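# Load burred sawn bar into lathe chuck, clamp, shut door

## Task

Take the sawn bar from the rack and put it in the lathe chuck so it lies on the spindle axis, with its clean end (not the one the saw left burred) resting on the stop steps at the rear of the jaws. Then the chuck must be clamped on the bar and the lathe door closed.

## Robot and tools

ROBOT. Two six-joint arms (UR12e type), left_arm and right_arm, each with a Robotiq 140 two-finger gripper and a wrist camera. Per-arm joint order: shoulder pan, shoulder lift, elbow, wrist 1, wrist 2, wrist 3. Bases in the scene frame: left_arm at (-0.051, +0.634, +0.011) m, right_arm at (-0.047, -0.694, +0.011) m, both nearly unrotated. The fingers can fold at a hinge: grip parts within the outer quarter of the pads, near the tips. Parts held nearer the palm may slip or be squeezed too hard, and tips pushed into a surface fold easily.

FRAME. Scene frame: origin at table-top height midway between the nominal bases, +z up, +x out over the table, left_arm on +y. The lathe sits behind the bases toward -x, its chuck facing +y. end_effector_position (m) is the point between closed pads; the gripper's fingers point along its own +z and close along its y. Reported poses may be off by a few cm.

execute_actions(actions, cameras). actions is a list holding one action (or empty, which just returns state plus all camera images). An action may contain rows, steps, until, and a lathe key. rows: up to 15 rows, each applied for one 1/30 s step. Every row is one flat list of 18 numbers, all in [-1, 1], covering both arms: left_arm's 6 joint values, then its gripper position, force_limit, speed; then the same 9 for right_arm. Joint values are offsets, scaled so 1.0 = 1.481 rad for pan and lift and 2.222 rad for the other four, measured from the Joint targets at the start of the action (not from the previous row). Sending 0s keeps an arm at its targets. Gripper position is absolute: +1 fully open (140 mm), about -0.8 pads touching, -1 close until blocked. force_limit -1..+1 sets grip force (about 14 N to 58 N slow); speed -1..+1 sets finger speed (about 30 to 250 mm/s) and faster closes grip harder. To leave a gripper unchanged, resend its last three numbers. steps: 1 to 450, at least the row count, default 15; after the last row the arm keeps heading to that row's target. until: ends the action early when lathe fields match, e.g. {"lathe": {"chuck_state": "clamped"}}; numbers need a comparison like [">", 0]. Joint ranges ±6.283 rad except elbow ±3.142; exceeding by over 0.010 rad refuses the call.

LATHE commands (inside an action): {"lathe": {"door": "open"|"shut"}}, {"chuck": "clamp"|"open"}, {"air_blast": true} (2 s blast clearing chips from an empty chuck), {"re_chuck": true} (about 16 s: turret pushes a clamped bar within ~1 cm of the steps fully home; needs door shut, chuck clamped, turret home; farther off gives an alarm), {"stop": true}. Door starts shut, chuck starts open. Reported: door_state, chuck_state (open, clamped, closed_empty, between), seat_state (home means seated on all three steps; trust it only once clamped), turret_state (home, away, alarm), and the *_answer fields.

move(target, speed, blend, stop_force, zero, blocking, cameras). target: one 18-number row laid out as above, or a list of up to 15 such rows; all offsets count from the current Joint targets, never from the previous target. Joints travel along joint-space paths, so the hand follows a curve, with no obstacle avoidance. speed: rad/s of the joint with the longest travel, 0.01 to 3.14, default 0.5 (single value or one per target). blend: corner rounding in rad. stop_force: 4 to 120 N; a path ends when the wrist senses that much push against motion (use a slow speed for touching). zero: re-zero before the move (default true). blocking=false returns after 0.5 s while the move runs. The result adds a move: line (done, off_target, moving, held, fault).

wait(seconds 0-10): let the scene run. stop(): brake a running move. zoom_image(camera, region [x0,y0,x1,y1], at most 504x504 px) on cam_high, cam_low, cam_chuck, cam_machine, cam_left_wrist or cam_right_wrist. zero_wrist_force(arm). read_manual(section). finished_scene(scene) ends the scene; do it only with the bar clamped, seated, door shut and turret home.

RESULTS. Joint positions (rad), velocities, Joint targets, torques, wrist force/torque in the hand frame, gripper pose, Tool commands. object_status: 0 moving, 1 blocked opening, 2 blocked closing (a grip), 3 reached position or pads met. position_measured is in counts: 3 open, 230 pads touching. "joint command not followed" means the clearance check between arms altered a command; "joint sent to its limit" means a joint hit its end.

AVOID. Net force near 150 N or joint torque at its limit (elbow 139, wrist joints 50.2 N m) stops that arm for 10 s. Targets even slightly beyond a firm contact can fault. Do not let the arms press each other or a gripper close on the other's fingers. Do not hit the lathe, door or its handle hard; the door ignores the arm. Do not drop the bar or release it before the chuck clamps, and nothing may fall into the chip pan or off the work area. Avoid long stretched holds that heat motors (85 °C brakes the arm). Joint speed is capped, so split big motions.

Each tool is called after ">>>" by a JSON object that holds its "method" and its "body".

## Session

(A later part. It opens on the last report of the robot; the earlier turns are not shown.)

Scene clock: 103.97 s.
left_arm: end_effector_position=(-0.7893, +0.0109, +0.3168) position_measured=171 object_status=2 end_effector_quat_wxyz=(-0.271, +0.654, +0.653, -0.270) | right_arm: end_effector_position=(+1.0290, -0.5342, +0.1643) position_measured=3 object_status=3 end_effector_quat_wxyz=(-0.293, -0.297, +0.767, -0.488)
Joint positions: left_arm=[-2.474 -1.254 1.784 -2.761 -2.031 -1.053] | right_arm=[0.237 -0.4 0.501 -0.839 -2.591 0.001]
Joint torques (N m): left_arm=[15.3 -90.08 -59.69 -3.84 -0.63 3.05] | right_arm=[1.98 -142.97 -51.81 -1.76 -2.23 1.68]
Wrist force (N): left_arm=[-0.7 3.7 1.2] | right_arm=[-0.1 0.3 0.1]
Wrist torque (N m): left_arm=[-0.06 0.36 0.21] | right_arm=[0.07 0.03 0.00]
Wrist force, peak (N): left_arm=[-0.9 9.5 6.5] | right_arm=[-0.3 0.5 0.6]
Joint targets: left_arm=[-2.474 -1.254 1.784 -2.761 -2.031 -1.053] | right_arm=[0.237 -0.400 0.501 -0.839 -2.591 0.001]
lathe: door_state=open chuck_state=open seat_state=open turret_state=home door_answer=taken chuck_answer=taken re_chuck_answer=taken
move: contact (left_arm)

>>> {"method": "move", "body": {"target": [0.0002,-0.00138,-0.0006,0.0015,-0.0001,0.0001,-1,1,-1,0,0,0,0,0,0,1,1,1], "speed": 0.02}}

>>> {"method": "move", "body": {"target": [0.00343,0.00365,-0.0035,0.00195,-0.00145,0.0020,-1,1,-1,0,0,0,0,0,0,1,1,1], "speed": 0.01, "stop_force": 10}}

Scene clock: 110.47 s.
left_arm: end_effector_position=(-0.7889, +0.0108, +0.3189) position_measured=171 object_status=2 end_effector_quat_wxyz=(-0.271, +0.654, +0.653, -0.270) | right_arm: end_effector_position=(+1.0290, -0.5342, +0.1643) position_measured=3 object_status=3 end_effector_quat_wxyz=(-0.293, -0.297, +0.767, -0.488)
Joint positions: left_arm=[-2.474 -1.256 1.783 -2.758 -2.031 -1.053] | right_arm=[0.237 -0.4 0.501 -0.839 -2.591 0.001]
Joint torques (N m): left_arm=[18.88 -91.27 -60.68 -3.63 -3.9 3.54] | right_arm=[1.14 -142.43 -51.89 -1.79 -2.33 1.5]
Wrist force (N): left_arm=[-0.6 4.7 1.5] | right_arm=[-0.3 0.1 -0.1]
Wrist torque (N m): left_arm=[0.02 0.38 0.18] | right_arm=[0.02 0.06 0.00]
Wrist force, peak (N): left_arm=[-0.4 4.7 1.6] | right_arm=[-0.4 0.3 0.9]
Joint targets: left_arm=[-2.474 -1.256 1.783 -2.757 -2.031 -1.053] | right_arm=[0.237 -0.400 0.501 -0.839 -2.591 0.001]
lathe: door_state=open chuck_state=open seat_state=open turret_state=home door_answer=taken chuck_answer=taken re_chuck_answer=taken
move: done

Scene clock: 112.07 s.
left_arm: end_effector_position=(-0.7889, +0.0091, +0.3190) position_measured=171 object_status=2 end_effector_quat_wxyz=(-0.271, +0.654, +0.653, -0.270) | right_arm: end_effector_position=(+1.0290, -0.5342, +0.1643) position_measured=3 object_status=3 end_effector_quat_wxyz=(-0.293, -0.297, +0.767, -0.488)
Joint positions: left_arm=[-2.472 -1.254 1.78 -2.756 -2.032 -1.051] | right_arm=[0.237 -0.4 0.501 -0.839 -2.591 0.001]
Joint torques (N m): left_arm=[-7.47 -89.07 -41.82 -11.25 4.15 -3.42] | right_arm=[2.47 -142.75 -51.36 -1.81 -2.24 1.59]
Wrist force (N): left_arm=[10.5 3.6 1.2] | right_arm=[-0.3 0.0 0.2]
Wrist torque (N m): left_arm=[-0.03 0.81 0.03] | right_arm=[0.01 0.06 0.00]
Wrist force, peak (N): left_arm=[14.4 3.9 -0.9] | right_arm=[-0.4 0.5 0.6]
Joint targets: left_arm=[-2.472 -1.254 1.780 -2.756 -2.032 -1.051] | right_arm=[0.237 -0.400 0.501 -0.839 -2.591 0.001]
lathe: door_state=open chuck_state=open seat_state=open turret_state=home door_answer=taken chuck_answer=taken re_chuck_answer=taken
move: contact (left_arm)

Clamp.

>>> {"method": "execute_actions", "body": {"actions": [{"steps": 120, "lathe": {"chuck": "clamp"}, "until": {"lathe": {"chuck_state": "clamped"}}}], "cameras": ["cam_chuck"]}}

>>> {"method": "execute_actions", "body": {"actions": [{"rows": [[0,0,0,0,0,0,0.3,1,-0.5,0,0,0,0,0,0,1,1,1]], "steps": 55}], "cameras": ["cam_chuck"]}}

Scene clock: 114.60 s.
left_arm: end_effector_position=(-0.7890, +0.0092, +0.3190) position_measured=171 object_status=2 end_effector_quat_wxyz=(-0.271, +0.654, +0.653, -0.270) | right_arm: end_effector_position=(+1.0290, -0.5342, +0.1643) position_measured=3 object_status=3 end_effector_quat_wxyz=(-0.293, -0.297, +0.767, -0.488)
Joint positions: left_arm=[-2.472 -1.254 1.78 -2.756 -2.032 -1.051] | right_arm=[0.237 -0.4 0.501 -0.839 -2.591 0.001]
Joint torques (N m): left_arm=[16.26 -86.73 -43.75 -2.04 1.17 -1.23] | right_arm=[1.99 -142.81 -51.51 -1.79 -2.25 1.75]
Wrist force (N): left_arm=[-9.5 -21.5 42.4] | right_arm=[-0.1 0.2 0.1]
Wrist torque (N m): left_arm=[0.58 0.33 -1.62] | right_arm=[0.06 0.03 0.00]
Wrist force, peak (N): left_arm=[-8.9 -22.3 43.9] | right_arm=[0.1 0.2 0.8]
Joint targets: left_arm=[-2.472 -1.254 1.780 -2.756 -2.032 -1.051] | right_arm=[0.237 -0.400 0.501 -0.839 -2.591 0.001]
Tool commands: left_gripper/position=-1.0 left_gripper/force_limit=+1.0 left_gripper/speed=-1.0 right_gripper/position=+1.0 right_gripper/force_limit=+1.0 right_gripper/speed=+1.0
lathe: door_state=open chuck_state=clamped seat_state=open turret_state=home door_answer=taken chuck_answer=taken re_chuck_answer=taken
Images, in order (width x height): cam_chuck 672x504.

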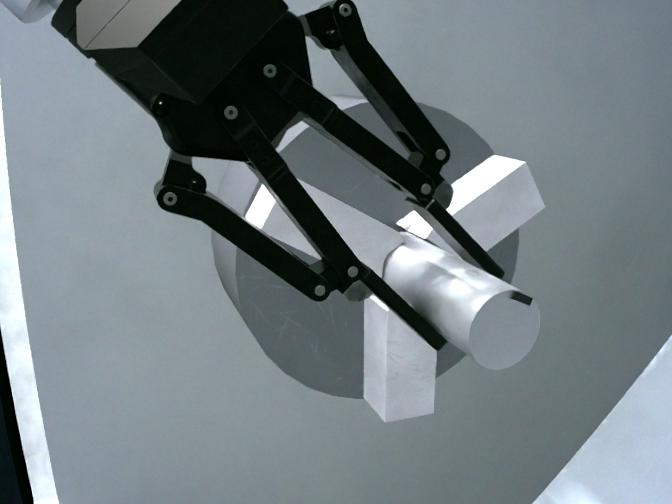

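Scene clock: 116.63 s.
left_arm: end_effector_position=(-0.7889, +0.0091, +0.3190) position_measured=91 object_status=3 end_effector_quat_wxyz=(-0.271, +0.654, +0.653, -0.270) | right_arm: end_effector_position=(+1.0290, -0.5342, +0.1643) position_measured=3 object_status=3 end_effector_quat_wxyz=(-0.293, -0.297, +0.767, -0.488)
Joint positions: left_arm=[-2.472 -1.254 1.78 -2.756 -2.032 -1.051] | right_arm=[0.237 -0.4 0.501 -0.839 -2.591 0.001]
Joint torques (N m): left_arm=[1.82 -62.18 -52.63 -2.09 -2.45 3.78] | right_arm=[1.01 -141.81 -51.78 -1.78 -2.12 1.56]
Wrist force (N): left_arm=[-1.4 1.7 -2.0] | right_arm=[-0.3 0.2 0.5]
Wrist torque (N m): left_arm=[0.15 0.52 0.26] | right_arm=[0.06 0.08 0.00]
Wrist force, peak (N): left_arm=[-9.6 -21.3 42.6] | right_arm=[-0.2 0.6 0.5]
Joint targets: left_arm=[-2.472 -1.254 1.780 -2.756 -2.032 -1.051] | right_arm=[0.237 -0.400 0.501 -0.839 -2.591 0.001]
lathe: door_state=open chuck_state=clamped seat_state=open turret_state=home door_answer=taken chuck_answer=taken re_chuck_answer=taken
Images, in order (width x height): cam_chuck 672x504.

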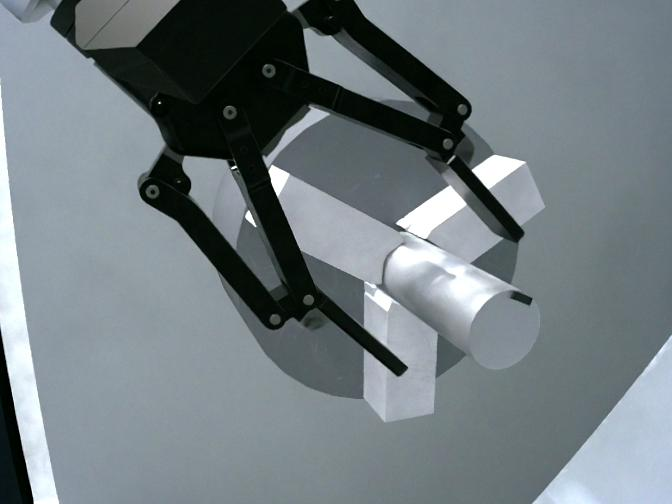

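>>> {"method": "move", "body": {"target": [[0.0587,-0.1253,0.0104,0.0888,-0.0231,0.0351,0.3,1,-0.5,0,0,0,0,0,0,1,1,1],[0.6502,-0.2903,0.0837,0.4068,0.2079,0.0392,0.3,1,-0.5,0,0,0,0,0,0,1,1,1]], "speed": [0.25,0.8], "blend": 0.03, "cameras": ["cam_chuck","cam_machine"]}}

>>> {"method": "zoom_image", "body": {"camera": "cam_chuck", "region": [340, 180, 560, 390]}}

>>> {"method": "execute_actions", "body": {"actions": [{"steps": 300, "lathe": {"door": "shut"}, "until": {"lathe": {"door_state": "shut"}}}]}}

Scene clock: 124.50 s.
left_arm: end_effector_position=(+0.1655, +0.0489, +0.3005) position_measured=91 object_status=3 end_effector_quat_wxyz=(+0.000, +0.264, +0.964, +0.001) | right_arm: end_effector_position=(+1.0290, -0.5342, +0.1643) position_measured=3 object_status=3 end_effector_quat_wxyz=(-0.293, -0.297, +0.767, -0.488)
Joint positions: left_arm=[-1.509 -1.684 1.966 -1.852 -1.57 -0.964] | right_arm=[0.237 -0.4 0.501 -0.839 -2.591 0.001]
Joint torques (N m): left_arm=[24.88 -50.08 -37.73 -1.1 2.69 3.77] | right_arm=[1.93 -142.66 -51.76 -1.82 -2.27 1.42]
Wrist force (N): left_arm=[-0.8 0.3 -1.0] | right_arm=[0.1 0.0 0.3]
Wrist torque (N m): left_arm=[0.26 0.17 -0.26] | right_arm=[0.01 -0.04 -0.01]
Wrist force, peak (N): left_arm=[-3.9 6.3 -0.9] | right_arm=[-0.4 -0.1 0.8]
Joint targets: left_arm=[-1.509 -1.684 1.966 -1.852 -1.570 -0.964] | right_arm=[0.237 -0.400 0.501 -0.839 -2.591 0.001]
lathe: door_state=open chuck_state=clamped seat_state=open turret_state=home door_answer=taken chuck_answer=taken re_chuck_answer=taken
move: done
Images, in order (width x height): cam_chuck 672x504, cam_machine 672x504.

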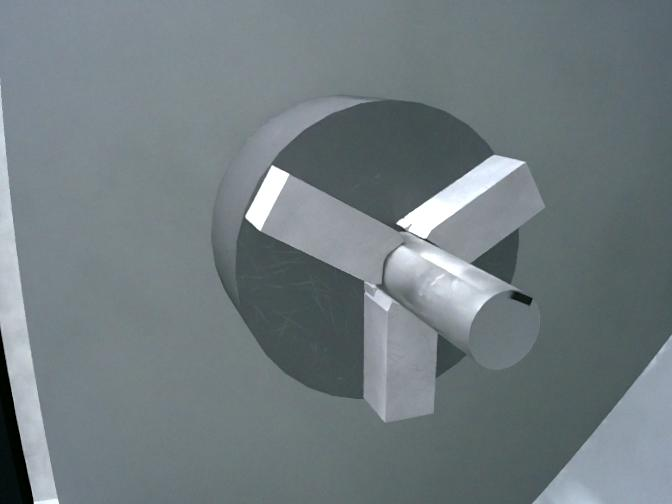

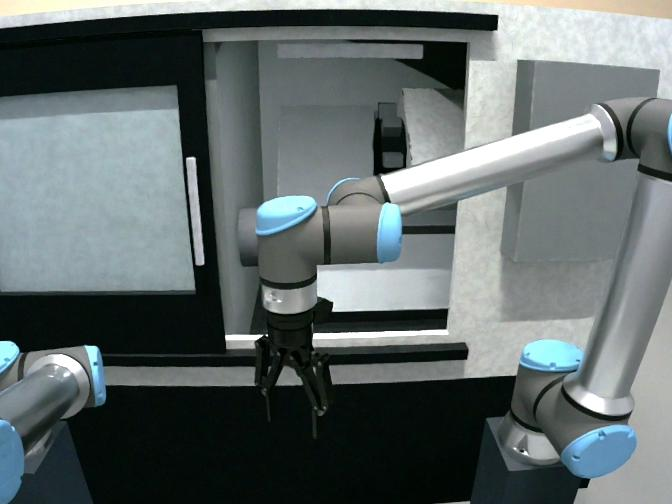

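Scaled by 2.291.

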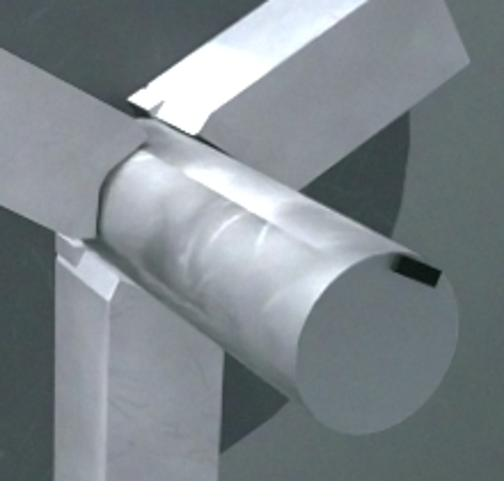

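Scene clock: 126.67 s.
left_arm: end_effector_position=(+0.1656, +0.0491, +0.3005) position_measured=91 object_status=3 end_effector_quat_wxyz=(+0.000, +0.264, +0.964, +0.001) | right_arm: end_effector_position=(+1.0290, -0.5342, +0.1643) position_measured=3 object_status=3 end_effector_quat_wxyz=(-0.293, -0.297, +0.767, -0.488)
Joint positions: left_arm=[-1.509 -1.684 1.966 -1.852 -1.57 -0.964] | right_arm=[0.237 -0.4 0.501 -0.839 -2.591 0.001]
Joint torques (N m): left_arm=[19.65 -48.82 -38.31 -0.99 2.36 3.42] | right_arm=[2.15 -143.11 -51.85 -1.86 -2.27 1.62]
Wrist force (N): left_arm=[-0.7 0.3 -0.8] | right_arm=[0.2 0.2 0.4]
Wrist torque (N m): left_arm=[0.25 0.15 -0.26] | right_arm=[0.06 -0.04 0.00]
Wrist force, peak (N): left_arm=[-0.8 0.6 -1.0] | right_arm=[-0.6 0.4 0.4]
Joint targets: left_arm=[-1.509 -1.684 1.966 -1.852 -1.570 -0.964] | right_arm=[0.237 -0.400 0.501 -0.839 -2.591 0.001]
Tool commands: left_gripper/position=+0.3 left_gripper/force_limit=+1.0 left_gripper/speed=-0.5 right_gripper/position=+1.0 right_gripper/force_limit=+1.0 right_gripper/speed=+1.0
lathe: door_state=shut chuck_state=clamped seat_state=open turret_state=home door_answer=taken chuck_answer=taken re_chuck_answer=taken

>>> {"method": "execute_actions", "body": {"actions": [{"steps": 30, "lathe": {"re_chuck": true}}]}}

>>> {"method": "execute_actions", "body": {"actions": [{"steps": 450, "until": {"lathe": {"turret_state": ["!=", "away"]}}}]}}

>>> {"method": "execute_actions", "body": {"actions": [{"steps": 200, "until": {"lathe": {"turret_state": ["!=", "away"]}}}], "cameras": ["cam_chuck"]}}

Scene clock: 130.10 s.
left_arm: end_effector_position=(+0.1656, +0.0491, +0.3005) position_measured=91 object_status=3 end_effector_quat_wxyz=(+0.000, +0.264, +0.964, +0.001) | right_arm: end_effector_position=(+1.0290, -0.5342, +0.1643) position_measured=3 object_status=3 end_effector_quat_wxyz=(-0.293, -0.297, +0.767, -0.488)
Joint positions: left_arm=[-1.509 -1.684 1.966 -1.852 -1.57 -0.964] | right_arm=[0.237 -0.4 0.501 -0.839 -2.591 0.001]
Joint torques (N m): left_arm=[18.11 -50.38 -38.85 -1.2 2.52 3.45] | right_arm=[2.03 -142.84 -51.8 -1.89 -2.28 1.56]
Wrist force (N): left_arm=[-1.0 0.5 -1.1] | right_arm=[-0.1 -0.1 0.2]
Wrist torque (N m): left_arm=[0.30 0.22 -0.26] | right_arm=[-0.03 0.03 0.00]
Wrist force, peak (N): left_arm=[-1.3 0.3 -1.0] | right_arm=[-0.3 0.3 0.7]
Joint targets: left_arm=[-1.509 -1.684 1.966 -1.852 -1.570 -0.964] | right_arm=[0.237 -0.400 0.501 -0.839 -2.591 0.001]
Tool commands: left_gripper/position=+0.3 left_gripper/force_limit=+1.0 left_gripper/speed=-0.5 right_gripper/position=+1.0 right_gripper/force_limit=+1.0 right_gripper/speed=+1.0
lathe: door_state=shut chuck_state=clamped seat_state=open turret_state=away door_answer=taken chuck_answer=taken re_chuck_answer=taken

Scene clock: 144.43 s.
left_arm: end_effector_position=(+0.1656, +0.0491, +0.3005) position_measured=91 object_status=3 end_effector_quat_wxyz=(+0.000, +0.264, +0.964, +0.001) | right_arm: end_effector_position=(+1.0290, -0.5342, +0.1643) position_measured=3 object_status=3 end_effector_quat_wxyz=(-0.293, -0.297, +0.767, -0.488)
Joint positions: left_arm=[-1.509 -1.684 1.966 -1.852 -1.57 -0.964] | right_arm=[0.237 -0.4 0.501 -0.839 -2.591 0.001]
Joint torques (N m): left_arm=[18.84 -49.84 -38.64 -0.9 2.17 3.3] | right_arm=[1.93 -142.79 -51.26 -1.93 -2.18 1.68]
Wrist force (N): left_arm=[-0.8 0.3 -0.9] | right_arm=[0.0 0.1 0.6]
Wrist torque (N m): left_arm=[0.25 0.16 -0.26] | right_arm=[0.03 0.01 0.00]
Wrist force, peak (N): left_arm=[-1.3 0.5 -1.3] | right_arm=[-0.3 0.3 0.9]
Joint targets: left_arm=[-1.509 -1.684 1.966 -1.852 -1.570 -0.964] | right_arm=[0.237 -0.400 0.501 -0.839 -2.591 0.001]
Tool commands: left_gripper/position=+0.3 left_gripper/force_limit=+1.0 left_gripper/speed=-0.5 right_gripper/position=+1.0 right_gripper/force_limit=+1.0 right_gripper/speed=+1.0
lathe: door_state=shut chuck_state=clamped seat_state=home turret_state=home door_answer=taken chuck_answer=taken re_chuck_answer=taken

Scene clock: 144.67 s.
left_arm: end_effector_position=(+0.1656, +0.0491, +0.3005) position_measured=91 object_status=3 end_effector_quat_wxyz=(+0.000, +0.264, +0.964, +0.001) | right_arm: end_effector_position=(+1.0290, -0.5342, +0.1643) position_measured=3 object_status=3 end_effector_quat_wxyz=(-0.293, -0.297, +0.767, -0.488)
Joint positions: left_arm=[-1.509 -1.684 1.966 -1.852 -1.57 -0.964] | right_arm=[0.237 -0.4 0.501 -0.839 -2.591 0.001]
Joint torques (N m): left_arm=[19.39 -49.49 -39.09 -0.92 2.26 3.56] | right_arm=[1.1 -142.5 -51.83 -1.71 -2.09 1.47]
Wrist force (N): left_arm=[-0.9 0.6 -1.0] | right_arm=[-0.4 0.2 0.4]
Wrist torque (N m): left_arm=[0.32 0.20 -0.26] | right_arm=[0.04 0.09 0.00]
Wrist force, peak (N): left_arm=[-1.1 0.5 -1.0] | right_arm=[-0.5 0.3 0.5]
Joint targets: left_arm=[-1.509 -1.684 1.966 -1.852 -1.570 -0.964] | right_arm=[0.237 -0.400 0.501 -0.839 -2.591 0.001]
Tool commands: left_gripper/position=+0.3 left_gripper/force_limit=+1.0 left_gripper/speed=-0.5 right_gripper/position=+1.0 right_gripper/force_limit=+1.0 right_gripper/speed=+1.0
lathe: door_state=shut chuck_state=clamped seat_state=home turret_state=home door_answer=taken chuck_answer=taken re_chuck_answer=taken
Images, in order (width x height): cam_chuck 672x504.

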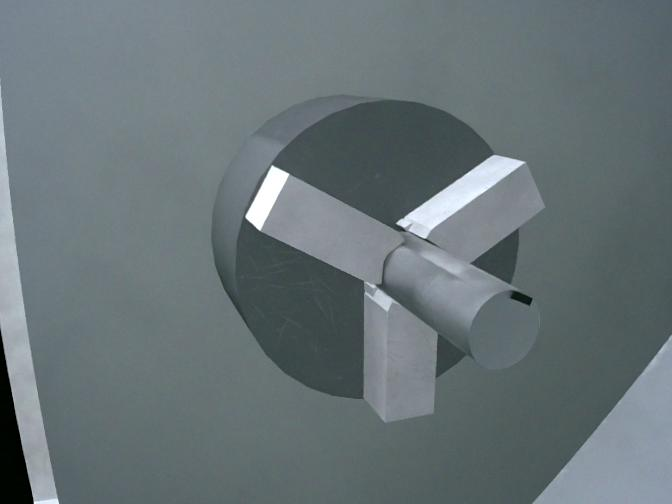

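Seated, clamped, door shut, turret home.

>>> {"method": "finished_scene", "body": {"scene": 2}}

The scene is finished: the task was done.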